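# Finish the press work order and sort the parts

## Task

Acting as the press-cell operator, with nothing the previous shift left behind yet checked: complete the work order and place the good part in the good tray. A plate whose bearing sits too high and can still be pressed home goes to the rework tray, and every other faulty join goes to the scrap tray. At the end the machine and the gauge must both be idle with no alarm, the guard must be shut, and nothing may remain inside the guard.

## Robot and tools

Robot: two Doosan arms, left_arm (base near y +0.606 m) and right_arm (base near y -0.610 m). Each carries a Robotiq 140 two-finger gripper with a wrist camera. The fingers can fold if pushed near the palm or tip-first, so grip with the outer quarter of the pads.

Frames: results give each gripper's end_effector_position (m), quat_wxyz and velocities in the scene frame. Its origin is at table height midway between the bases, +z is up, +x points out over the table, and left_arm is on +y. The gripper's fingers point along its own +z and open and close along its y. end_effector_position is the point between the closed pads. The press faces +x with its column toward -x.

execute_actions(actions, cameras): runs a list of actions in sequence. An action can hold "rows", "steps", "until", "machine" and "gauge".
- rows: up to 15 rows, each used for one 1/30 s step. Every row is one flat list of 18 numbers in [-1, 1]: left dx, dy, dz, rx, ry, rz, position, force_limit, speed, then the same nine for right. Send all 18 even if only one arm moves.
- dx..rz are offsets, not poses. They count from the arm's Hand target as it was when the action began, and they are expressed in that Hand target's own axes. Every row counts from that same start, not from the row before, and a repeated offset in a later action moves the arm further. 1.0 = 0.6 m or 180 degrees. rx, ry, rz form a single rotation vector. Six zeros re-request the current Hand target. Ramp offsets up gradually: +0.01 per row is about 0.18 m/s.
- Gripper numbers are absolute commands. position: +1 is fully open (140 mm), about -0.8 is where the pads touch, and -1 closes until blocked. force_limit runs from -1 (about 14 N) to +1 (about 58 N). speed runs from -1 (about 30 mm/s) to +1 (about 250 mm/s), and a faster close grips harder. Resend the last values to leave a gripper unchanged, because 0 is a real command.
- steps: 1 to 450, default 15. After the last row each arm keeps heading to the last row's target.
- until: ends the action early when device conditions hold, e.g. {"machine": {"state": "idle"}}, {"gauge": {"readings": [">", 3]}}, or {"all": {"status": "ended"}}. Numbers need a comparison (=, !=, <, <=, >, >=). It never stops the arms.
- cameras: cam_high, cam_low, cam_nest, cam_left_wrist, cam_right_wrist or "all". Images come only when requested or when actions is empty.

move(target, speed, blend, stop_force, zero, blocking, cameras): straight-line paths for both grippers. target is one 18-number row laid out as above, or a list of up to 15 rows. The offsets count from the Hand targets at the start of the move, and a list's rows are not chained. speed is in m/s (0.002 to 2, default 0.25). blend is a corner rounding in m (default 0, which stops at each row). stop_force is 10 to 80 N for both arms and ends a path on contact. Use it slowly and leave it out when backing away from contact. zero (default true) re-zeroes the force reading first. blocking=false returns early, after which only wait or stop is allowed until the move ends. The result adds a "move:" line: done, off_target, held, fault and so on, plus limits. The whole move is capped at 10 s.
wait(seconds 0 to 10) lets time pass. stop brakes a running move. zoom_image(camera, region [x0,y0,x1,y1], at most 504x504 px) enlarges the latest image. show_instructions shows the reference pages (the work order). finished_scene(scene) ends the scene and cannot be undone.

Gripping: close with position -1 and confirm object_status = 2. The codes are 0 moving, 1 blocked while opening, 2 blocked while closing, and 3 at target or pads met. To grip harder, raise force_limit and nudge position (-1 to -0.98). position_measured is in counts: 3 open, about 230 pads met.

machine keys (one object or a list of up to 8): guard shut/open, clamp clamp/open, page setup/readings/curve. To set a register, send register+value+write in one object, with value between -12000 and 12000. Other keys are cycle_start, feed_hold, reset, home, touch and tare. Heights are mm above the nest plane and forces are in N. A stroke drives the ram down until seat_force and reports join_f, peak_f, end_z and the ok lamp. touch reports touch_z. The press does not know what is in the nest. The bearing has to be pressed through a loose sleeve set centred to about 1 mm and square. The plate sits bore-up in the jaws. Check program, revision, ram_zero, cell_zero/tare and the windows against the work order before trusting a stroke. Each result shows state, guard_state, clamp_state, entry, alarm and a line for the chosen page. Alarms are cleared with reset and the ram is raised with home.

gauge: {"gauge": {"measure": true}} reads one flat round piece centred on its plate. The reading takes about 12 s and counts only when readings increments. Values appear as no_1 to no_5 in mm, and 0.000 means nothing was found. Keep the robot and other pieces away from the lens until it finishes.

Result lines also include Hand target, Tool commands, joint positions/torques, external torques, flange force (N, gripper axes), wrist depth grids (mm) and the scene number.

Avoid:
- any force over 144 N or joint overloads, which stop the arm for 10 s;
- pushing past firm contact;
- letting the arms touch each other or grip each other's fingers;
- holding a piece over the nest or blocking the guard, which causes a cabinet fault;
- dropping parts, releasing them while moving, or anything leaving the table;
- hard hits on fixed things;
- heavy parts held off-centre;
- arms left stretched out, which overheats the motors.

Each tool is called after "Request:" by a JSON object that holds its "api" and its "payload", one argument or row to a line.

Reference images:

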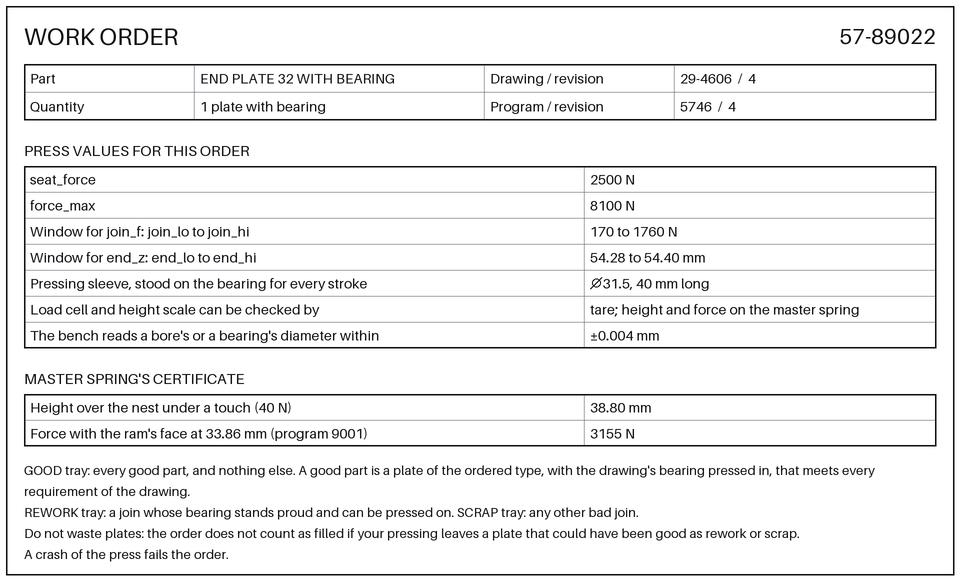

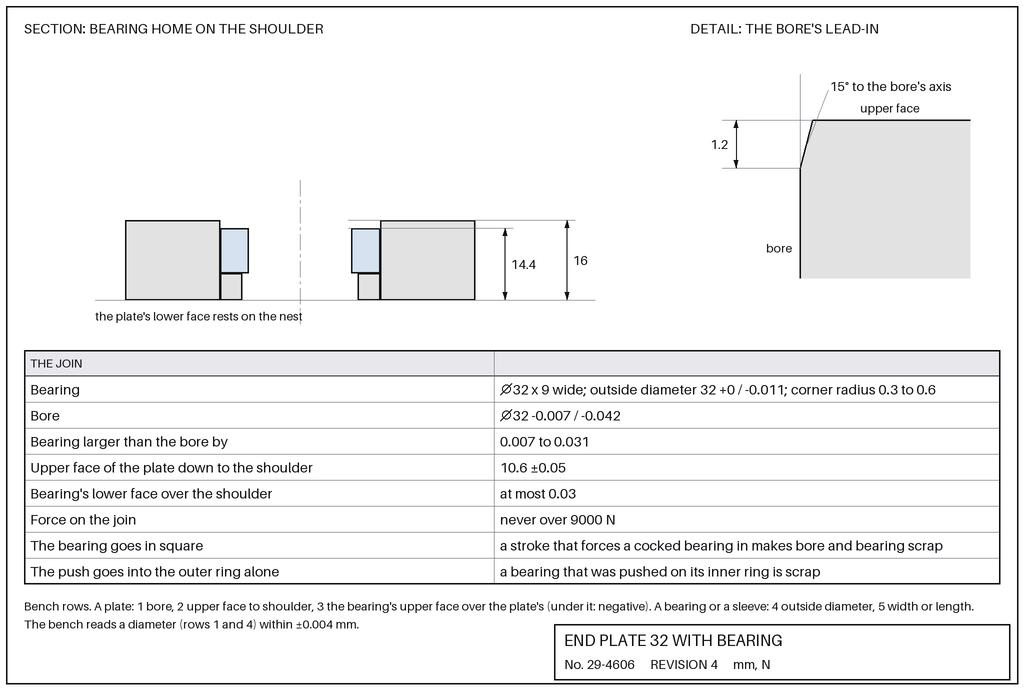

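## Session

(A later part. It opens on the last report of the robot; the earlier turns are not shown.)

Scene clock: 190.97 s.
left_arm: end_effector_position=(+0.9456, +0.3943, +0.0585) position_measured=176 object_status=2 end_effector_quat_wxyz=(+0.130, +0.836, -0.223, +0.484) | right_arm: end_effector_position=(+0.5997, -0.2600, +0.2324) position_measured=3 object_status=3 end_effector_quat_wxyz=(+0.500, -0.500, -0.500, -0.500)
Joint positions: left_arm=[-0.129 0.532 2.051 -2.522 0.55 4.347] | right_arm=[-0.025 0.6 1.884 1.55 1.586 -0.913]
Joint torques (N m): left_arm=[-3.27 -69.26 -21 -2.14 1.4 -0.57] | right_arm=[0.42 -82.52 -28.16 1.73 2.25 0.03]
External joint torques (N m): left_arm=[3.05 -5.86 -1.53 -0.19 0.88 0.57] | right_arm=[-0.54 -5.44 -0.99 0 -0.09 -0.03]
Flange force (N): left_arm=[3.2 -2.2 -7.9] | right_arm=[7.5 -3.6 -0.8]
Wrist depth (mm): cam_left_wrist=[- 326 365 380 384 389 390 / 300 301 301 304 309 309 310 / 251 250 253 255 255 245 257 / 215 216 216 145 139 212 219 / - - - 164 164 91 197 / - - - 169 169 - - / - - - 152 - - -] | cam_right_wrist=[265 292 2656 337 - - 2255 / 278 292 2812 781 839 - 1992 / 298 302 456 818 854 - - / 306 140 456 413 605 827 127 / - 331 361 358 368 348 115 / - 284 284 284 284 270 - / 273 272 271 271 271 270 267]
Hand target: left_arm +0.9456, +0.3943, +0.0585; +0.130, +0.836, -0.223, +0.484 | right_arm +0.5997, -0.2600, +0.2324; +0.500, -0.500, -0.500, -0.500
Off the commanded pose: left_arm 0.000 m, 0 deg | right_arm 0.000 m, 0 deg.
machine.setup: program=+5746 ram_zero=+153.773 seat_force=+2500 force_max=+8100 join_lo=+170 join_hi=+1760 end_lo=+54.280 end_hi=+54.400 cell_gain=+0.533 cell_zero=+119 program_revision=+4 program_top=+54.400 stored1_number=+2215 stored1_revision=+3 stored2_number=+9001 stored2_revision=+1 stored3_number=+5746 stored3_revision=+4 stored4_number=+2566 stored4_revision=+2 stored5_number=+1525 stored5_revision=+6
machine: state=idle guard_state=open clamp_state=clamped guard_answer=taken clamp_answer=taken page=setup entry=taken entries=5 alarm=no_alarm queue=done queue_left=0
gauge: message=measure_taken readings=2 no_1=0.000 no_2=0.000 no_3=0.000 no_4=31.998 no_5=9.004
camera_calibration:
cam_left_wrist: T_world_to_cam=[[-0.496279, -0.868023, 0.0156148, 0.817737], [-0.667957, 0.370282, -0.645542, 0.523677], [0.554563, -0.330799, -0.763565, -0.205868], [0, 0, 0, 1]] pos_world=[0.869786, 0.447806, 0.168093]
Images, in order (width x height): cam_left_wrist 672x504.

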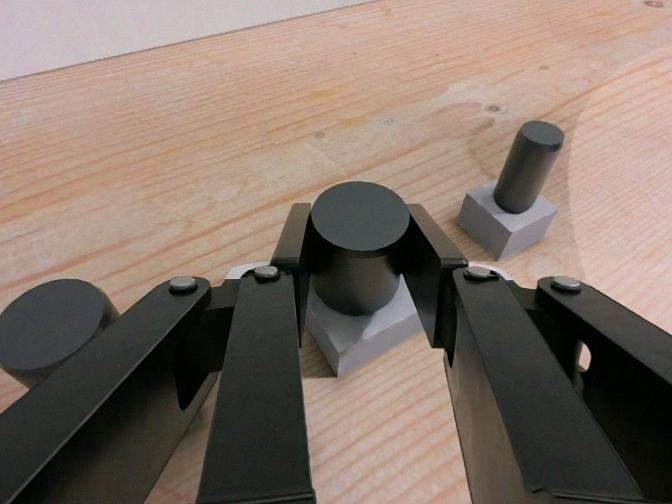

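Request:
{"api": "execute_actions", "payload": {
  "actions": [
    {"rows":[[0,0,0,0,0,0,-0.05,-0.1,-0.6,0,0,0,0,0,0,1,1,1]],"steps":25}
  ],
  "cameras": ["cam_left_wrist"]
}}

Request:
{"api": "move", "payload": {
  "target": [
    [0,0,-0.1667,0,0,0,-0.05,-0.1,-0.6,0,0,0,0,0,0,1,1,1],
    [-0.0374,-0.1506,-0.2315,0,0,0,-0.05,-0.1,-0.6,0,0,0,0,0,0,1,1,1]
  ],
  "speed": [0.12,0.2],
  "cameras": ["cam_left_wrist"]
}}

Scene clock: 192.87 s.
left_arm: end_effector_position=(+0.9456, +0.3943, +0.0585) position_measured=135 object_status=3 end_effector_quat_wxyz=(+0.130, +0.836, -0.223, +0.484) | right_arm: end_effector_position=(+0.5997, -0.2600, +0.2324) position_measured=3 object_status=3 end_effector_quat_wxyz=(+0.500, -0.500, -0.500, -0.500)
Joint positions: left_arm=[-0.129 0.532 2.051 -2.522 0.55 4.347] | right_arm=[-0.025 0.6 1.884 1.55 1.586 -0.913]
Joint torques (N m): left_arm=[-2.69 -72.81 -22.24 -2.21 2.29 -0.36] | right_arm=[0.6 -82.64 -27.97 1.76 2.22 -0.05]
External joint torques (N m): left_arm=[2.94 -2.66 -0.36 -0.12 -0.02 0.36] | right_arm=[-0.73 -5.74 -1.38 -0.02 -0.06 0.05]
Flange force (N): left_arm=[1.1 -2.8 -4.7] | right_arm=[8.1 -3.0 -1.1]
Wrist depth (mm): cam_left_wrist=[- 355 361 382 385 391 391 / 300 300 303 303 304 307 310 / 251 252 252 254 255 208 258 / 220 216 219 144 152 208 219 / - - 185 165 181 - 91 / - - 169 169 169 - - / - - 152 152 152 - -] | cam_right_wrist=[273 291 2543 334 - - - / 279 293 445 771 1004 - 992 / 300 303 453 1112 851 937 - / 307 139 497 415 - 821 127 / - 332 352 362 371 350 115 / - 284 284 270 284 284 - / 272 272 271 271 270 269 266]
Hand target: left_arm +0.9456, +0.3943, +0.0585; +0.130, +0.836, -0.223, +0.484 | right_arm +0.5997, -0.2600, +0.2324; +0.500, -0.500, -0.500, -0.500
Off the commanded pose: left_arm 0.000 m, 0 deg | right_arm 0.000 m, 0 deg.
machine.setup: program=+5746 ram_zero=+153.773 seat_force=+2500 force_max=+8100 join_lo=+170 join_hi=+1760 end_lo=+54.280 end_hi=+54.400 cell_gain=+0.533 cell_zero=+119 program_revision=+4 program_top=+54.400 stored1_number=+2215 stored1_revision=+3 stored2_number=+9001 stored2_revision=+1 stored3_number=+5746 stored3_revision=+4 stored4_number=+2566 stored4_revision=+2 stored5_number=+1525 stored5_revision=+6
machine: state=idle guard_state=open clamp_state=clamped guard_answer=taken clamp_answer=taken page=setup entry=taken entries=5 alarm=no_alarm queue=done queue_left=0
gauge: message=measure_taken readings=2 no_1=0.000 no_2=0.000 no_3=0.000 no_4=31.998 no_5=9.004
camera_calibration:
cam_left_wrist: T_world_to_cam=[[-0.496306, -0.868006, 0.0156526, 0.817747], [-0.667994, 0.370304, -0.645491, 0.523691], [0.554494, -0.330817, -0.763608, -0.205792], [0, 0, 0, 1]] pos_world=[0.869786, 0.447806, 0.168093]
Images, in order (width x height): cam_left_wrist 672x504.

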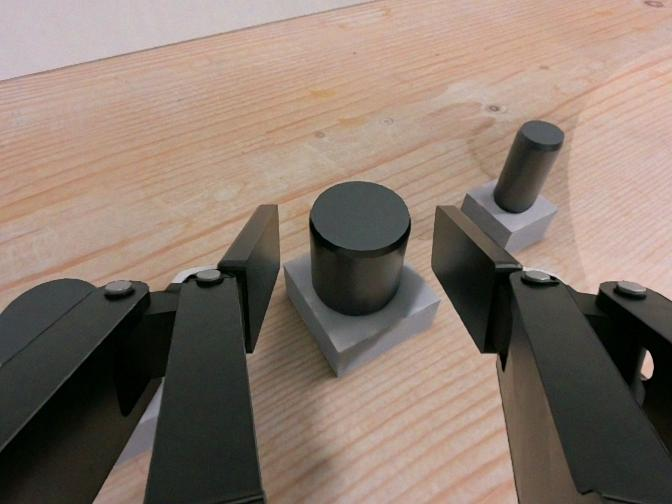

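Scene clock: 194.97 s.
left_arm: end_effector_position=(+0.8767, +0.5384, +0.1079) position_measured=135 object_status=3 end_effector_quat_wxyz=(+0.130, +0.836, -0.223, +0.484) | right_arm: end_effector_position=(+0.5997, -0.2600, +0.2324) position_measured=3 object_status=3 end_effector_quat_wxyz=(+0.500, -0.500, -0.500, -0.500)
Joint positions: left_arm=[0.116 0.385 2.167 -2.146 0.625 4.143] | right_arm=[-0.025 0.6 1.884 1.55 1.586 -0.913]
Joint torques (N m): left_arm=[-4.06 -59.05 -22.2 -1.98 2.09 -0.32] | right_arm=[1.2 -82.1 -27.94 1.78 2.29 0]
External joint torques (N m): left_arm=[4.05 -2.96 -0.34 -0.1 -0.03 0.32] | right_arm=[-1.34 -6.28 -1.5 -0.03 -0.12 0]
Flange force (N): left_arm=[0.2 -3.8 -7.3] | right_arm=[8.7 -3.4 -2.0]
Wrist depth (mm): cam_left_wrist=[- - 473 469 503 504 513 / 377 393 394 396 394 403 405 / 325 326 328 321 318 323 334 / 279 279 290 273 173 283 286 / - - 234 247 240 - 91 / - - 218 220 220 - - / - - - 197 197 - -] | cam_right_wrist=[266 291 2656 334 - - - / 279 291 448 968 - 1144 2025 / 295 342 1106 1232 1127 1133 2234 / 306 140 497 438 541 885 127 / - 331 372 362 372 352 115 / - 285 284 283 284 283 - / 273 273 272 271 271 278 -]
Hand target: left_arm +0.8767, +0.5384, +0.1079; +0.130, +0.836, -0.223, +0.484 | right_arm +0.5997, -0.2600, +0.2324; +0.500, -0.500, -0.500, -0.500
Off the commanded pose: left_arm 0.000 m, 0 deg | right_arm 0.000 m, 0 deg.
machine.setup: program=+5746 ram_zero=+153.773 seat_force=+2500 force_max=+8100 join_lo=+170 join_hi=+1760 end_lo=+54.280 end_hi=+54.400 cell_gain=+0.533 cell_zero=+119 program_revision=+4 program_top=+54.400 stored1_number=+2215 stored1_revision=+3 stored2_number=+9001 stored2_revision=+1 stored3_number=+5746 stored3_revision=+4 stored4_number=+2566 stored4_revision=+2 stored5_number=+1525 stored5_revision=+6
machine: state=idle guard_state=open clamp_state=clamped guard_answer=taken clamp_answer=taken page=setup entry=taken entries=5 alarm=no_alarm queue=done queue_left=0
gauge: message=measure_taken readings=2 no_1=0.000 no_2=0.000 no_3=0.000 no_4=31.998 no_5=9.004
move: done
camera_calibration:
cam_left_wrist: T_world_to_cam=[[-0.496306, -0.868006, 0.0156526, 0.907858], [-0.667994, 0.370304, -0.645491, 0.456192], [0.554494, -0.330817, -0.763608, -0.0821946], [0, 0, 0, 1]] pos_world=[0.800886, 0.591906, 0.217493]
Images, in order (width x height): cam_left_wrist 672x504.

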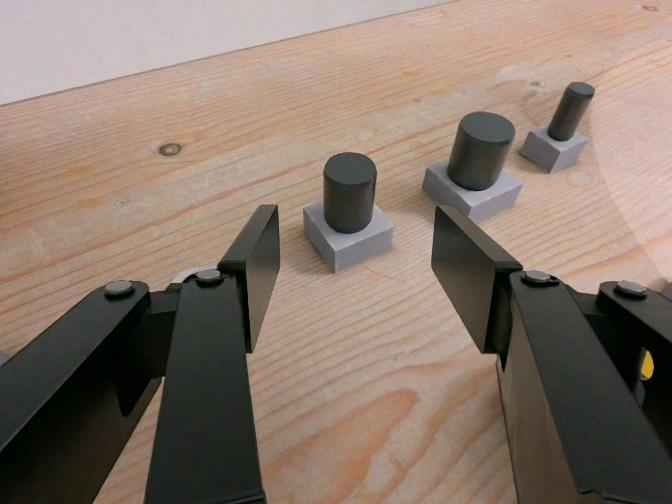

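Request:
{"api": "move", "payload": {
  "target": [
    [0,0,0.166,0,0,0,-0.05,-0.1,-0.6,0,0,0,0,0,0,1,1,1]
  ],
  "speed": 0.12,
  "cameras": ["cam_left_wrist"]
}}

Scene clock: 196.33 s.
left_arm: end_effector_position=(+0.9515, +0.4952, +0.0584) position_measured=135 object_status=3 end_effector_quat_wxyz=(+0.130, +0.836, -0.223, +0.484) | right_arm: end_effector_position=(+0.5997, -0.2600, +0.2324) position_measured=3 object_status=3 end_effector_quat_wxyz=(+0.500, -0.500, -0.500, -0.500)
Joint positions: left_arm=[0.036 0.535 2.045 -2.28 0.607 4.225] | right_arm=[-0.025 0.6 1.884 1.55 1.586 -0.913]
Joint torques (N m): left_arm=[-1.83 -71.79 -20.65 -2.12 2.14 -0.47] | right_arm=[0.71 -82.72 -28.01 1.76 2.28 -0.09]
External joint torques (N m): left_arm=[1.8 -3.27 -1.16 -0.03 0.01 0.47] | right_arm=[-0.82 -5.2 -1.1 -0.04 -0.12 0.08]
Flange force (N): left_arm=[2.3 -1.2 -4.2] | right_arm=[7.3 -3.0 -1.2]
Wrist depth (mm): cam_left_wrist=[- 334 380 382 385 390 391 / 301 302 303 305 306 309 310 / 251 251 252 254 254 185 240 / 214 215 139 148 152 193 219 / - - 184 180 185 - 91 / - - 168 169 169 - - / - - 151 152 152 - -] | cam_right_wrist=[264 292 2685 336 - - - / 280 292 3064 863 934 - 2570 / 297 302 1008 1166 1122 1112 2213 / 307 140 448 436 542 839 127 / - 332 369 357 372 351 115 / - 272 286 284 285 299 259 / 268 272 271 271 272 270 261]
Hand target: left_arm +0.9515, +0.4952, +0.0584; +0.130, +0.836, -0.223, +0.484 | right_arm +0.5997, -0.2600, +0.2324; +0.500, -0.500, -0.500, -0.500
Off the commanded pose: left_arm 0.000 m, 0 deg | right_arm 0.000 m, 0 deg.
machine.setup: program=+5746 ram_zero=+153.773 seat_force=+2500 force_max=+8100 join_lo=+170 join_hi=+1760 end_lo=+54.280 end_hi=+54.400 cell_gain=+0.533 cell_zero=+119 program_revision=+4 program_top=+54.400 stored1_number=+2215 stored1_revision=+3 stored2_number=+9001 stored2_revision=+1 stored3_number=+5746 stored3_revision=+4 stored4_number=+2566 stored4_revision=+2 stored5_number=+1525 stored5_revision=+6
machine: state=idle guard_state=open clamp_state=clamped guard_answer=taken clamp_answer=taken page=setup entry=taken entries=5 alarm=no_alarm queue=done queue_left=0
gauge: message=measure_taken readings=2 no_1=0.000 no_2=0.000 no_3=0.000 no_4=31.998 no_5=9.004
move: done
camera_calibration:
cam_left_wrist: T_world_to_cam=[[-0.496279, -0.868023, 0.0156148, 0.908249], [-0.667957, 0.370282, -0.645542, 0.490257], [0.554563, -0.330799, -0.763565, -0.175762], [0, 0, 0, 1]] pos_world=[0.875686, 0.548706, 0.168093]
Images, in order (width x height): cam_left_wrist 672x504.

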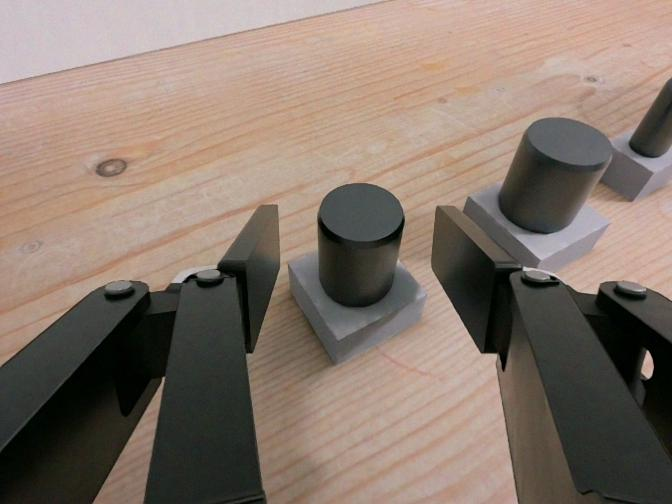

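Request:
{"api": "execute_actions", "payload": {
  "actions": [
    {"rows":[[0,0,0,0,0,0,-1,-0.1,-1,0,0,0,0,0,0,1,1,1]],"steps":65}
  ],
  "cameras": ["cam_left_wrist"]
}}

Scene clock: 198.83 s.
left_arm: end_effector_position=(+0.9516, +0.4952, +0.0584) position_measured=184 object_status=2 end_effector_quat_wxyz=(+0.130, +0.836, -0.223, +0.484) | right_arm: end_effector_position=(+0.5997, -0.2600, +0.2324) position_measured=3 object_status=3 end_effector_quat_wxyz=(+0.500, -0.500, -0.500, -0.500)
Joint positions: left_arm=[0.036 0.535 2.045 -2.28 0.607 4.225] | right_arm=[-0.025 0.6 1.884 1.55 1.586 -0.913]
Joint torques (N m): left_arm=[-3.86 -69.44 -20.34 -1.92 1.58 -0.5] | right_arm=[1.11 -82.83 -28.06 1.78 2.27 -0.07]
External joint torques (N m): left_arm=[3.73 -5.8 -1.59 -0.24 0.59 0.5] | right_arm=[-1.23 -5.45 -1.23 -0.04 -0.11 0.07]
Flange force (N): left_arm=[3.1 -2.6 -8.6] | right_arm=[7.7 -3.0 -1.8]
Wrist depth (mm): cam_left_wrist=[- 354 360 381 385 387 391 / 301 301 303 303 306 309 309 / 251 252 251 254 255 185 241 / 215 215 216 144 142 195 214 / 193 - - - - 91 197 / - - - 169 - - - / - - - 152 - - -] | cam_right_wrist=[265 292 2747 335 - - - / 280 281 - 872 3104 2812 - / 296 301 449 1096 1138 1122 - / 307 137 490 457 537 821 126 / - 331 372 356 371 371 115 / - 285 284 284 284 298 261 / 272 272 271 272 271 274 272]
Hand target: left_arm +0.9515, +0.4952, +0.0584; +0.130, +0.836, -0.223, +0.484 | right_arm +0.5997, -0.2600, +0.2324; +0.500, -0.500, -0.500, -0.500
Off the commanded pose: left_arm 0.000 m, 0 deg | right_arm 0.000 m, 0 deg.
machine.setup: program=+5746 ram_zero=+153.773 seat_force=+2500 force_max=+8100 join_lo=+170 join_hi=+1760 end_lo=+54.280 end_hi=+54.400 cell_gain=+0.533 cell_zero=+119 program_revision=+4 program_top=+54.400 stored1_number=+2215 stored1_revision=+3 stored2_number=+9001 stored2_revision=+1 stored3_number=+5746 stored3_revision=+4 stored4_number=+2566 stored4_revision=+2 stored5_number=+1525 stored5_revision=+6
machine: state=idle guard_state=open clamp_state=clamped guard_answer=taken clamp_answer=taken page=setup entry=taken entries=5 alarm=no_alarm queue=done queue_left=0
gauge: message=measure_taken readings=2 no_1=0.000 no_2=0.000 no_3=0.000 no_4=31.998 no_5=9.004
camera_calibration:
cam_left_wrist: T_world_to_cam=[[-0.496279, -0.868023, 0.0156148, 0.908163], [-0.667957, 0.370282, -0.645542, 0.490229], [0.554563, -0.330799, -0.763565, -0.175872], [0, 0, 0, 1]] pos_world=[0.875686, 0.548606, 0.167993]
Images, in order (width x height): cam_left_wrist 672x504.

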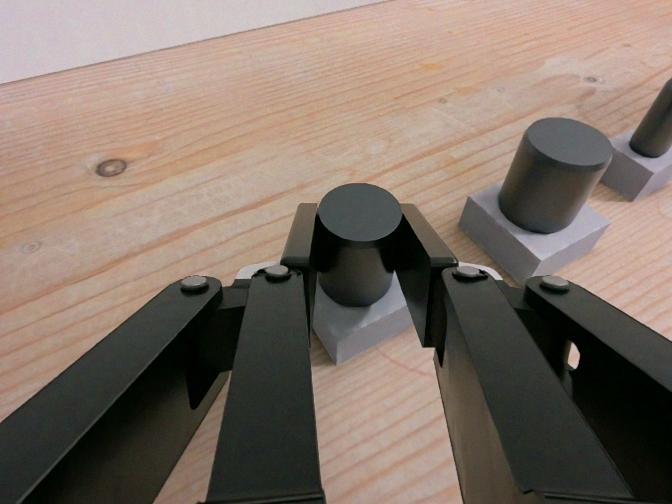

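Request:
{"api": "move", "payload": {
  "target": [
    [0.0938,0,-0.0542,0,0,0,-1,-0.1,-1,0,0,0,0,0,0,1,1,1],
    [0.0683,0.1171,-0.2536,0,0,0,-1,-0.1,-1,0,0,0,0,0,0,1,1,1],
    [0.0087,0.2437,-0.357,-0.2887,0,0.1667,-1,-0.1,-1,0,0,0,0,0,0,1,1,1]
  ],
  "speed": [0.1,0.3,0.3],
  "blend": [0.02,0.03,0],
  "cameras": ["cam_left_wrist"]
}}

Scene clock: 202.53 s.
left_arm: end_effector_position=(+0.7199, +0.4602, +0.1697) position_measured=184 object_status=2 end_effector_quat_wxyz=(+0.354, +0.612, -0.612, +0.355) | right_arm: end_effector_position=(+0.5997, -0.2600, +0.2324) position_measured=3 object_status=3 end_effector_quat_wxyz=(+0.500, -0.500, -0.500, -0.500)
Joint positions: left_arm=[0.207 0.417 1.939 -1.083 1.319 3.91] | right_arm=[-0.025 0.6 1.884 1.55 1.586 -0.913]
Joint torques (N m): left_arm=[-2.59 -67.49 -27.4 -0.97 2.06 -0.41] | right_arm=[0.18 -82.76 -27.86 1.76 2.26 -0.05]
External joint torques (N m): left_arm=[2.43 -1.35 0.69 0.7 -0.37 0.41] | right_arm=[-0.29 -5.53 -1.4 -0.02 -0.1 0.05]
Flange force (N): left_arm=[-1.2 4.0 -3.3] | right_arm=[7.8 -2.8 -0.4]
Wrist depth (mm): cam_left_wrist=[635 640 646 422 429 452 398 / 508 509 513 424 - - 391 / 420 426 425 428 430 427 431 / 350 361 364 145 148 356 366 / - - - 311 - 91 330 / - - - 282 - - - / - - - 254 - - -] | cam_right_wrist=[267 293 2812 335 2747 - - / 280 291 421 1072 2747 1251 - / 295 302 1285 1358 1112 1155 1251 / 306 139 440 410 848 902 127 / - 148 371 361 347 351 115 / - 271 284 284 284 296 - / 272 272 272 271 270 271 -]
Hand target: left_arm +0.7199, +0.4602, +0.1697; +0.354, +0.612, -0.612, +0.355 | right_arm +0.5997, -0.2600, +0.2324; +0.500, -0.500, -0.500, -0.500
Off the commanded pose: left_arm 0.000 m, 0 deg | right_arm 0.000 m, 0 deg.
machine.setup: program=+5746 ram_zero=+153.773 seat_force=+2500 force_max=+8100 join_lo=+170 join_hi=+1760 end_lo=+54.280 end_hi=+54.400 cell_gain=+0.533 cell_zero=+119 program_revision=+4 program_top=+54.400 stored1_number=+2215 stored1_revision=+3 stored2_number=+9001 stored2_revision=+1 stored3_number=+5746 stored3_revision=+4 stored4_number=+2566 stored4_revision=+2 stored5_number=+1525 stored5_revision=+6
machine: state=idle guard_state=open clamp_state=clamped guard_answer=taken clamp_answer=taken page=setup entry=taken entries=5 alarm=no_alarm queue=done queue_left=0
gauge: message=measure_taken readings=2 no_1=0.000 no_2=0.000 no_3=0.000 no_4=31.998 no_5=9.004
move: done
camera_calibration:
cam_left_wrist: T_world_to_cam=[[-0.999921, -0.00423925, 0.0118278, 0.726834], [-0.0108745, 0.76355, -0.645657, -0.233674], [-0.00629403, -0.645735, -0.763536, 0.574771], [0, 0, 0, 1]] pos_world=[0.727853, 0.552653, 0.279388]
Images, in order (width x height): cam_left_wrist 672x504.

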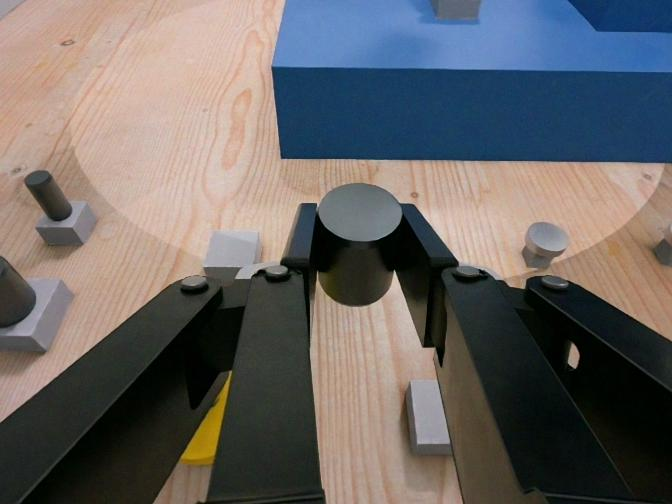

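Request:
{"api": "move", "payload": {
  "target": [
    [0.1955,0.1998,0.1377,0,0,0,-1,-0.1,-1,0,0,0,0,0,0,1,1,1],
    [0.3767,0.2008,0.418,0,0,0,-1,-0.1,-1,0,0,0,0,0,0,1,1,1],
    [0.4289,0.2008,0.6038,0,0,0,-1,-0.1,-1,0,0,0,0,0,0,1,1,1]
  ],
  "speed": [0.3,0.3,0.15],
  "blend": [0.03,0.02,0],
  "cameras": ["cam_nest","cam_right_wrist"]
}}

Request:
{"api": "zoom_image", "payload": {
  "camera": "cam_right_wrist",
  "region": [300, 200, 400, 300]
}}

Request:
{"api": "zoom_image", "payload": {
  "camera": "cam_nest",
  "region": [270, 150, 450, 300]
}}

Scene clock: 205.23 s.
left_arm: end_effector_position=(+0.5996, +0.0179, +0.2127) position_measured=184 object_status=2 end_effector_quat_wxyz=(+0.354, +0.612, -0.612, +0.355) | right_arm: end_effector_position=(+0.5997, -0.2600, +0.2324) position_measured=3 object_status=3 end_effector_quat_wxyz=(+0.500, -0.500, -0.500, -0.500)
Joint positions: left_arm=[-0.55 0.295 2.019 -1.517 0.807 3.704] | right_arm=[-0.025 0.6 1.884 1.55 1.586 -0.913]
Joint torques (N m): left_arm=[-3.31 -58.24 -30.7 -1.77 1.51 -0.45] | right_arm=[0.72 -82.39 -28.15 1.76 2.23 -0.04]
External joint torques (N m): left_arm=[3.17 -2.21 1.08 0.43 -0.19 0.45] | right_arm=[-0.82 -5.61 -0.94 -0.04 -0.07 0.04]
Flange force (N): left_arm=[-2.3 1.3 -7.1] | right_arm=[7.8 -3.8 -1.3]
Wrist depth (mm): cam_left_wrist=[734 736 696 714 703 784 2046 / 577 582 588 585 593 594 216 / 483 514 335 337 337 337 216 / 417 - 287 144 148 283 235 / - - - 201 - 91 197 / - - - 195 - - - / - - - 176 - - -] | cam_right_wrist=[265 291 718 334 3366 - - / 280 286 711 468 2812 2845 - / 296 298 1101 430 1278 - - / 306 140 497 412 583 888 127 / - 147 373 356 373 345 115 / - 285 285 284 270 284 260 / 273 273 272 - 270 270 -]
Hand target: left_arm +0.5996, +0.0178, +0.2127; +0.354, +0.612, -0.612, +0.355 | right_arm +0.5997, -0.2600, +0.2324; +0.500, -0.500, -0.500, -0.500
Off the commanded pose: left_arm 0.000 m, 0 deg | right_arm 0.000 m, 0 deg.
machine.setup: program=+5746 ram_zero=+153.773 seat_force=+2500 force_max=+8100 join_lo=+170 join_hi=+1760 end_lo=+54.280 end_hi=+54.400 cell_gain=+0.533 cell_zero=+119 program_revision=+4 program_top=+54.400 stored1_number=+2215 stored1_revision=+3 stored2_number=+9001 stored2_revision=+1 stored3_number=+5746 stored3_revision=+4 stored4_number=+2566 stored4_revision=+2 stored5_number=+1525 stored5_revision=+6
machine: state=idle guard_state=open clamp_state=clamped guard_answer=taken clamp_answer=taken page=setup entry=taken entries=5 alarm=no_alarm queue=done queue_left=0
gauge: message=measure_taken readings=2 no_1=0.000 no_2=0.000 no_3=0.000 no_4=31.998 no_5=9.004
move: done
camera_calibration:
cam_right_wrist: T_world_to_cam=[[0.999938, 0.0028641, 0.0107972, -0.589738], [0.0111259, -0.341691, -0.939747, 0.126331], [0.000997762, 0.939808, -0.341701, 0.462441], [0, 0, 0, 1]] pos_world=[0.587835, -0.389751, 0.283104]
Images, in order (width x height): cam_nest 672x504, cam_right_wrist 672x504.

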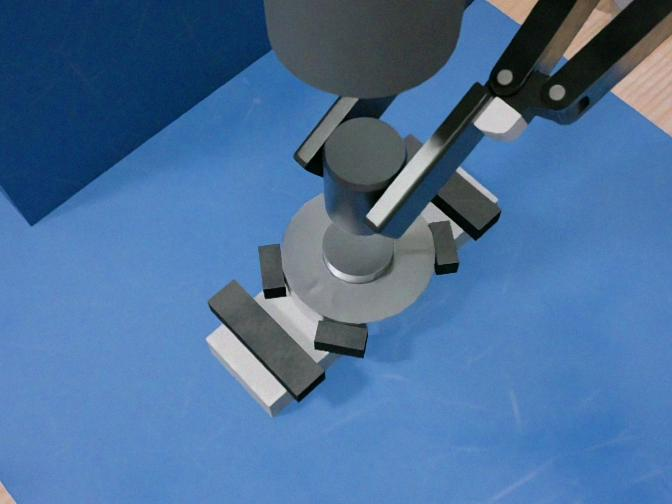

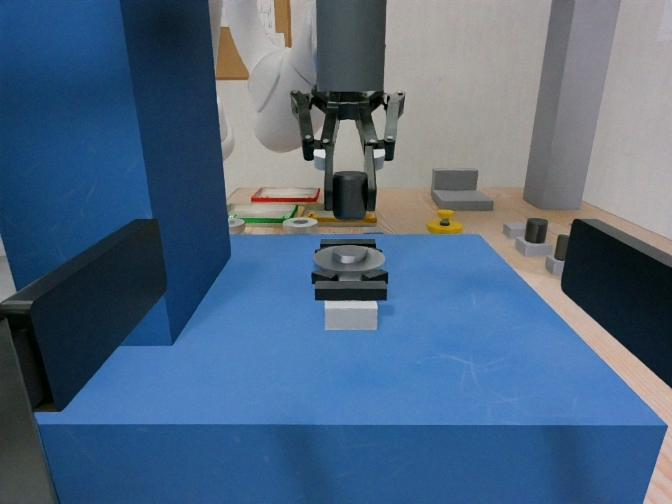

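Scaled by 5.040.

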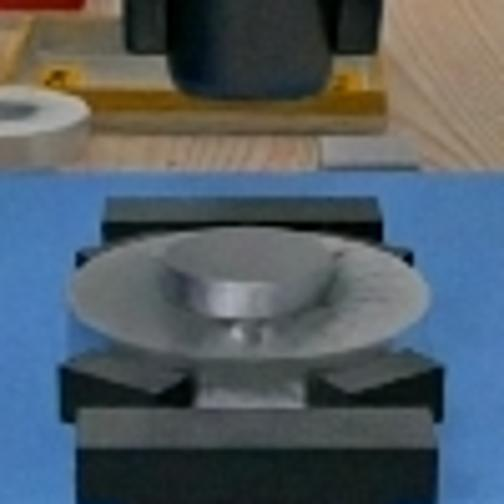

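Scaled by 2.800.

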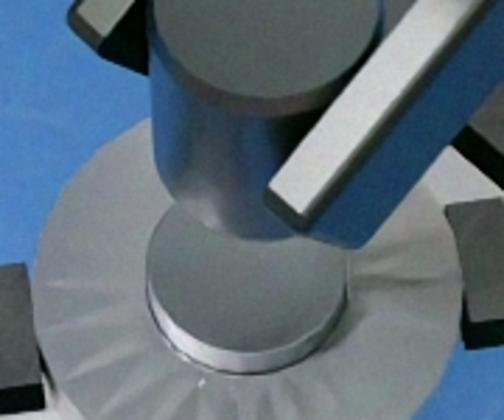

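Request:
{"api": "move", "payload": {
  "target": [
    [-0.0393,0,0.0227,0,0,0,-1,-0.1,-1,0,0,0,0,0,0,1,1,1]
  ],
  "speed": 0.06,
  "cameras": ["cam_nest","cam_right_wrist"]
}}

Request:
{"api": "zoom_image", "payload": {
  "camera": "cam_right_wrist",
  "region": [310, 200, 390, 280]
}}

Request:
{"api": "zoom_image", "payload": {
  "camera": "cam_nest",
  "region": [310, 200, 410, 300]
}}

Scene clock: 206.90 s.
left_arm: end_effector_position=(+0.5997, +0.0177, +0.1855) position_measured=184 object_status=2 end_effector_quat_wxyz=(+0.354, +0.612, -0.612, +0.355) | right_arm: end_effector_position=(+0.5997, -0.2600, +0.2324) position_measured=3 object_status=3 end_effector_quat_wxyz=(+0.500, -0.500, -0.500, -0.500)
Joint positions: left_arm=[-0.55 0.329 2.037 -1.566 0.805 3.776] | right_arm=[-0.025 0.6 1.884 1.55 1.586 -0.913]
Joint torques (N m): left_arm=[-2.9 -60.39 -28.6 -1.77 1.82 -0.41] | right_arm=[0.98 -83 -27.93 1.75 2.27 -0.03]
External joint torques (N m): left_arm=[2.71 -1.21 0.7 0.35 -0.37 0.41] | right_arm=[-1.1 -5.26 -1.38 -0.02 -0.11 0.03]
Flange force (N): left_arm=[-2.0 0.1 -5.0] | right_arm=[7.4 -2.6 -1.6]
Wrist depth (mm): cam_left_wrist=[670 668 678 678 678 725 2569 / 530 557 565 560 559 570 216 / 446 294 295 287 297 298 217 / - 258 117 144 148 254 216 / - - - 175 - 91 197 / - - - 171 - - - / - - - 157 - - -] | cam_right_wrist=[265 292 660 334 - - - / 269 291 434 499 - - - / 296 298 1306 461 1101 - 2173 / 308 140 494 406 544 836 127 / - 331 372 356 372 331 115 / - 270 284 285 284 284 260 / 273 273 271 271 269 270 267]
Hand target: left_arm +0.5997, +0.0177, +0.1854; +0.354, +0.612, -0.612, +0.355 | right_arm +0.5997, -0.2600, +0.2324; +0.500, -0.500, -0.500, -0.500
Off the commanded pose: left_arm 0.000 m, 0 deg | right_arm 0.000 m, 0 deg.
machine.setup: program=+5746 ram_zero=+153.773 seat_force=+2500 force_max=+8100 join_lo=+170 join_hi=+1760 end_lo=+54.280 end_hi=+54.400 cell_gain=+0.533 cell_zero=+119 program_revision=+4 program_top=+54.400 stored1_number=+2215 stored1_revision=+3 stored2_number=+9001 stored2_revision=+1 stored3_number=+5746 stored3_revision=+4 stored4_number=+2566 stored4_revision=+2 stored5_number=+1525 stored5_revision=+6
machine: state=idle guard_state=open clamp_state=clamped guard_answer=taken clamp_answer=taken page=setup entry=taken entries=5 alarm=no_alarm queue=done queue_left=0
gauge: message=measure_taken readings=2 no_1=0.000 no_2=0.000 no_3=0.000 no_4=31.998 no_5=9.004
move: done
camera_calibration:
cam_right_wrist: T_world_to_cam=[[0.999938, 0.0028641, 0.0107972, -0.589738], [0.0111259, -0.341691, -0.939747, 0.126331], [0.000997762, 0.939808, -0.341701, 0.462441], [0, 0, 0, 1]] pos_world=[0.587835, -0.389751, 0.283104]
Images, in order (width x height): cam_nest 672x504, cam_right_wrist 672x504.

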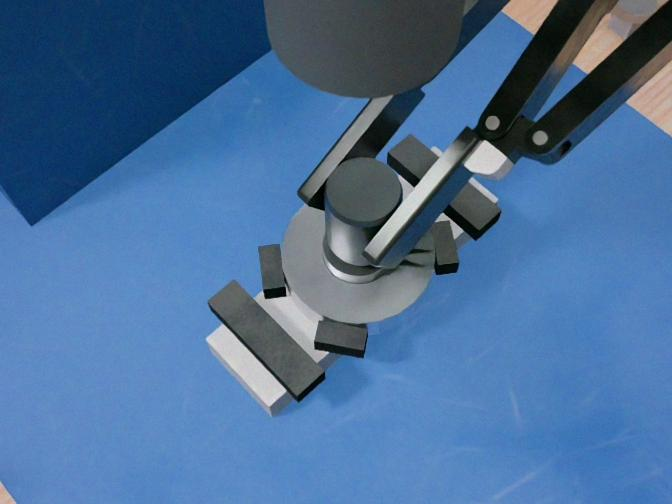

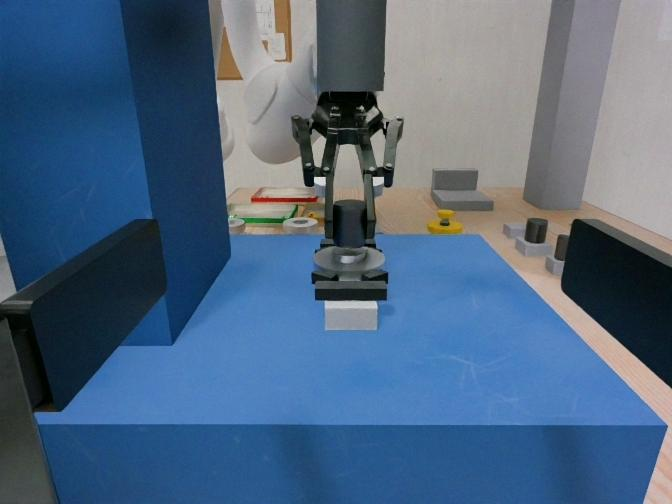

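Scaled by 6.300.

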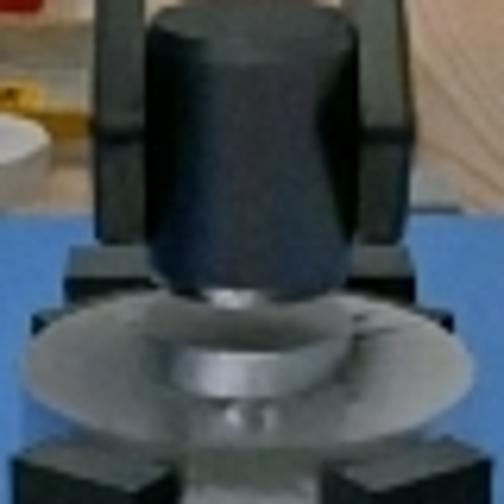

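Scaled by 5.040.

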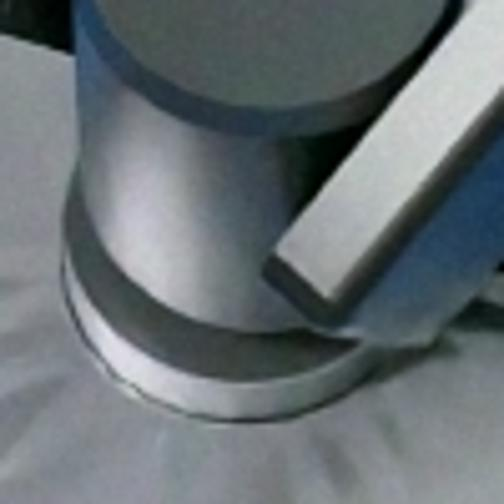

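Request:
{"api": "zoom_image", "payload": {
  "camera": "cam_nest",
  "region": [316, 216, 366, 286]
}}

Request:
{"api": "zoom_image", "payload": {
  "camera": "cam_nest",
  "region": [346, 246, 406, 290]
}}

Request:
{"api": "zoom_image", "payload": {
  "camera": "cam_right_wrist",
  "region": [324, 232, 376, 268]
}}

Scaled by 7.200.

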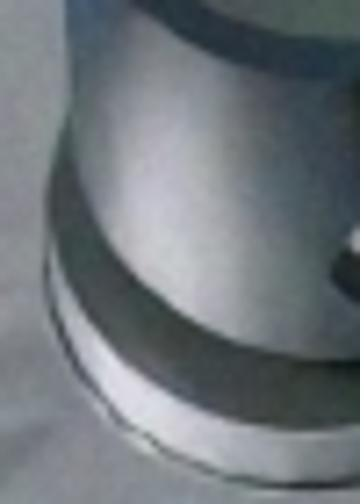

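Scaled by 8.400.

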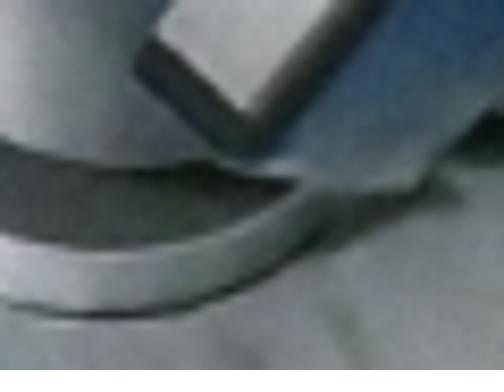

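Scaled by 9.692.

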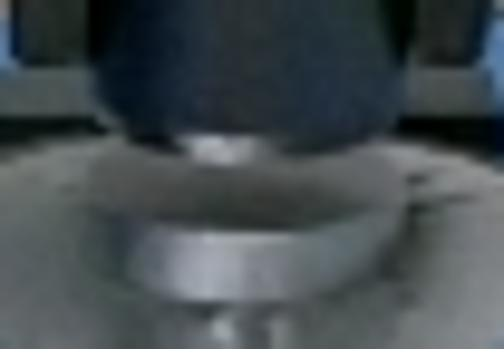

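Request:
{"api": "move", "payload": {
  "target": [
    [0.00183,-0.00067,0.00318,0,0,0,-1,-0.1,-1,0,0,0,0,0,0,1,1,1]
  ],
  "speed": 0.03,
  "cameras": ["cam_nest","cam_right_wrist"]
}}

Request:
{"api": "zoom_image", "payload": {
  "camera": "cam_nest",
  "region": [316, 216, 366, 286]
}}

Request:
{"api": "zoom_image", "payload": {
  "camera": "cam_right_wrist",
  "region": [324, 226, 376, 268]
}}

Scene clock: 208.50 s.
left_arm: end_effector_position=(+0.6001, +0.0155, +0.1854) position_measured=184 object_status=2 end_effector_quat_wxyz=(+0.354, +0.612, -0.612, +0.355) | right_arm: end_effector_position=(+0.5997, -0.2600, +0.2324) position_measured=3 object_status=3 end_effector_quat_wxyz=(+0.500, -0.500, -0.500, -0.500)
Joint positions: left_arm=[-0.553 0.331 2.034 -1.567 0.803 3.775] | right_arm=[-0.025 0.6 1.884 1.55 1.586 -0.913]
Joint torques (N m): left_arm=[-2.62 -60.7 -28.77 -1.82 1.85 -0.39] | right_arm=[0.53 -82.66 -28.12 1.74 2.24 -0.06]
External joint torques (N m): left_arm=[2.11 -1.21 0.83 0.38 -0.38 0.39] | right_arm=[-0.67 -5.29 -1.03 -0.01 -0.09 0.06]
Flange force (N): left_arm=[-1.7 0.8 -4.4] | right_arm=[7.4 -3.3 -1.0]
Wrist depth (mm): cam_left_wrist=[670 672 666 678 678 688 2384 / 534 560 556 559 568 549 227 / 440 293 286 294 287 286 226 / 266 251 258 144 148 254 235 / - - - 175 - 91 - / - - - 166 - - - / - - - 152 - - -] | cam_right_wrist=[266 291 718 337 2685 1048 1008 / 281 291 689 495 2747 1133 - / 296 303 740 457 1343 1219 - / 305 137 533 406 540 816 127 / - 333 372 357 352 350 115 / - 284 271 284 284 284 263 / 273 280 273 267 273 270 269]
Hand target: left_arm +0.6001, +0.0155, +0.1854; +0.354, +0.612, -0.612, +0.355 | right_arm +0.5997, -0.2600, +0.2324; +0.500, -0.500, -0.500, -0.500
Off the commanded pose: left_arm 0.000 m, 0 deg | right_arm 0.000 m, 0 deg.
machine.setup: program=+5746 ram_zero=+153.773 seat_force=+2500 force_max=+8100 join_lo=+170 join_hi=+1760 end_lo=+54.280 end_hi=+54.400 cell_gain=+0.533 cell_zero=+119 program_revision=+4 program_top=+54.400 stored1_number=+2215 stored1_revision=+3 stored2_number=+9001 stored2_revision=+1 stored3_number=+5746 stored3_revision=+4 stored4_number=+2566 stored4_revision=+2 stored5_number=+1525 stored5_revision=+6
machine: state=idle guard_state=open clamp_state=clamped guard_answer=taken clamp_answer=taken page=setup entry=taken entries=5 alarm=no_alarm queue=done queue_left=0
gauge: message=measure_taken readings=2 no_1=0.000 no_2=0.000 no_3=0.000 no_4=31.998 no_5=9.004
move: done
camera_calibration:
cam_right_wrist: T_world_to_cam=[[0.999938, 0.0028641, 0.0107972, -0.589738], [0.0111259, -0.341691, -0.939747, 0.126331], [0.000997762, 0.939808, -0.341701, 0.462441], [0, 0, 0, 1]] pos_world=[0.587835, -0.389751, 0.283104]
Images, in order (width x height): cam_nest 672x504, cam_right_wrist 672x504.

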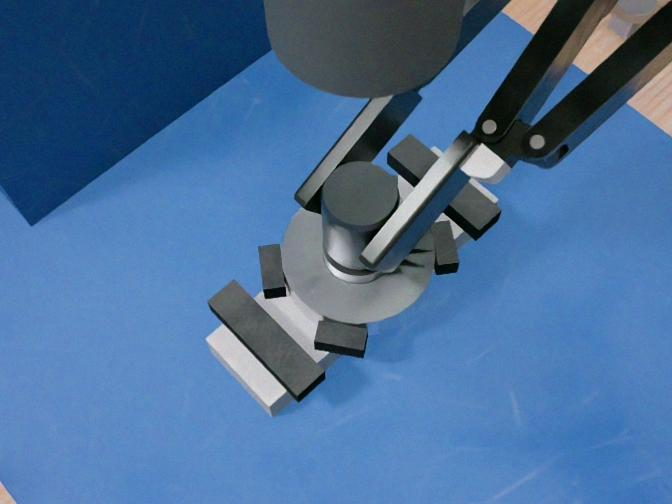

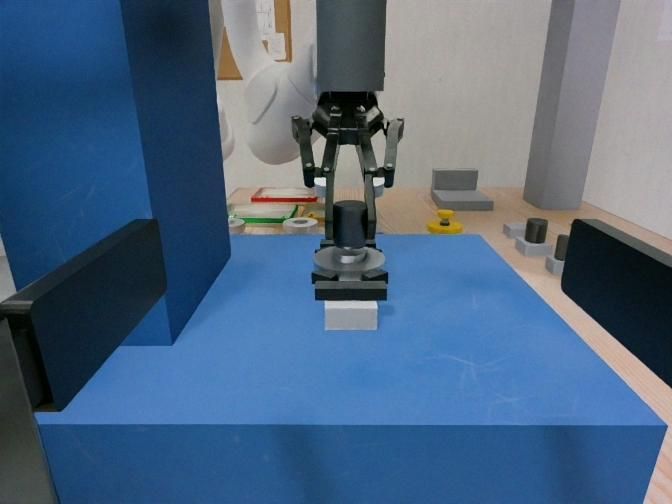

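Scaled by 7.200.

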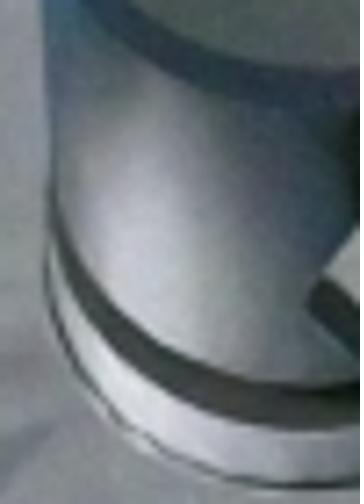

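Scaled by 9.692.

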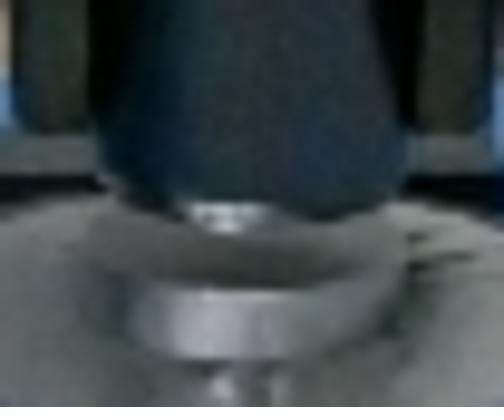

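Request:
{"api": "move", "payload": {
  "target": [
    [-0.01155,0,0.00667,0,0,0,-1,-0.1,-1,0,0,0,0,0,0,1,1,1]
  ],
  "speed": 0.008,
  "stop_force": 10,
  "cameras": ["cam_nest","cam_right_wrist"]
}}

Request:
{"api": "zoom_image", "payload": {
  "camera": "cam_nest",
  "region": [316, 216, 366, 286]
}}

Request:
{"api": "zoom_image", "payload": {
  "camera": "cam_right_wrist",
  "region": [324, 226, 376, 268]
}}

Scene clock: 210.20 s.
left_arm: end_effector_position=(+0.6002, +0.0154, +0.1789) position_measured=184 object_status=2 end_effector_quat_wxyz=(+0.354, +0.612, -0.612, +0.355) | right_arm: end_effector_position=(+0.5997, -0.2600, +0.2324) position_measured=3 object_status=3 end_effector_quat_wxyz=(+0.500, -0.500, -0.500, -0.500)
Joint positions: left_arm=[-0.553 0.34 2.038 -1.58 0.803 3.792] | right_arm=[-0.025 0.6 1.884 1.55 1.586 -0.913]
Joint torques (N m): left_arm=[-3.15 -48.46 -21.22 0.34 -1.38 -0.57] | right_arm=[0.82 -82.56 -28.06 1.75 2.24 -0.04]
External joint torques (N m): left_arm=[2.92 -13.81 -6.31 -1.79 2.86 0.57] | right_arm=[-0.93 -5.48 -1.1 -0.02 -0.08 0.04]
Flange force (N): left_arm=[10.4 2.5 -15.8] | right_arm=[7.6 -3.4 -1.4]
Wrist depth (mm): cam_left_wrist=[655 659 659 661 668 674 2409 / 521 549 529 559 529 551 209 / 431 284 283 286 287 280 218 / 249 243 244 144 148 247 206 / - - - 168 - 91 198 / - - - 165 - - - / - - - 149 - - -] | cam_right_wrist=[266 291 724 335 - - - / 279 291 685 502 - - - / 296 301 515 467 1278 1166 1732 / 306 140 460 400 - 905 127 / - 332 372 357 350 351 115 / - 285 297 284 273 272 - / 273 273 272 272 270 271 267]
Hand target: left_arm +0.6002, +0.0155, +0.1789; +0.354, +0.612, -0.612, +0.355 (not the last commanded pose) | right_arm +0.5997, -0.2600, +0.2324; +0.500, -0.500, -0.500, -0.500
Off the commanded pose: left_arm 0.001 m, 0 deg | right_arm 0.000 m, 0 deg.
machine.setup: program=+5746 ram_zero=+153.773 seat_force=+2500 force_max=+8100 join_lo=+170 join_hi=+1760 end_lo=+54.280 end_hi=+54.400 cell_gain=+0.533 cell_zero=+119 program_revision=+4 program_top=+54.400 stored1_number=+2215 stored1_revision=+3 stored2_number=+9001 stored2_revision=+1 stored3_number=+5746 stored3_revision=+4 stored4_number=+2566 stored4_revision=+2 stored5_number=+1525 stored5_revision=+6
machine: state=idle guard_state=open clamp_state=clamped guard_answer=taken clamp_answer=taken page=setup entry=taken entries=5 alarm=no_alarm queue=done queue_left=0
gauge: message=measure_taken readings=2 no_1=0.000 no_2=0.000 no_3=0.000 no_4=31.998 no_5=9.004
move: contact (left_arm)
camera_calibration:
cam_right_wrist: T_world_to_cam=[[0.999938, 0.0028641, 0.0107972, -0.589738], [0.0111259, -0.341691, -0.939747, 0.126331], [0.000997762, 0.939808, -0.341701, 0.462441], [0, 0, 0, 1]] pos_world=[0.587835, -0.389751, 0.283104]
Images, in order (width x height): cam_nest 672x504, cam_right_wrist 672x504.

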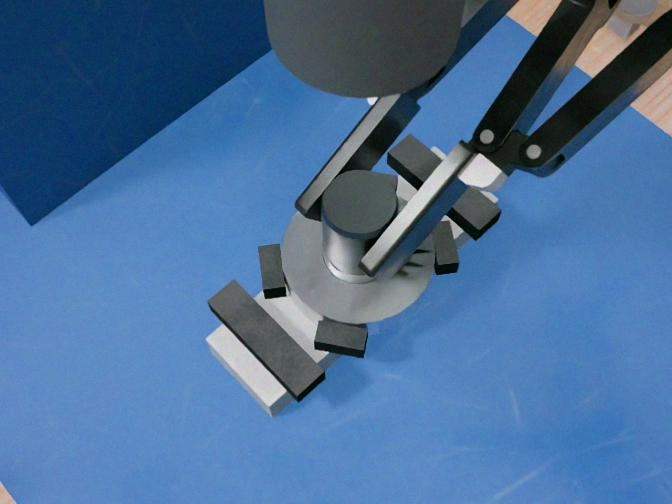

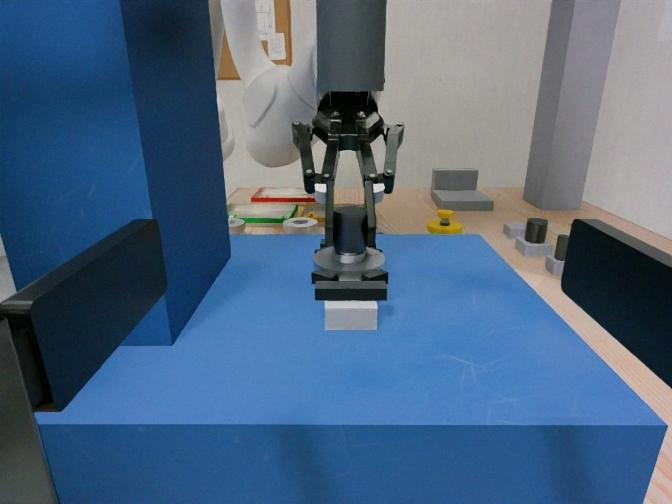

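Scaled by 7.200.

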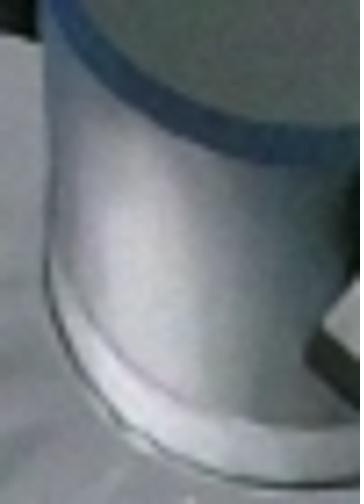

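Scaled by 9.692.

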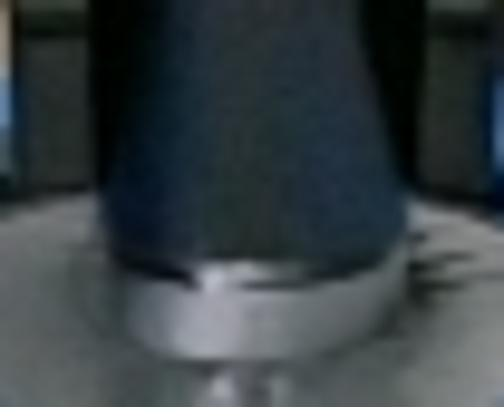

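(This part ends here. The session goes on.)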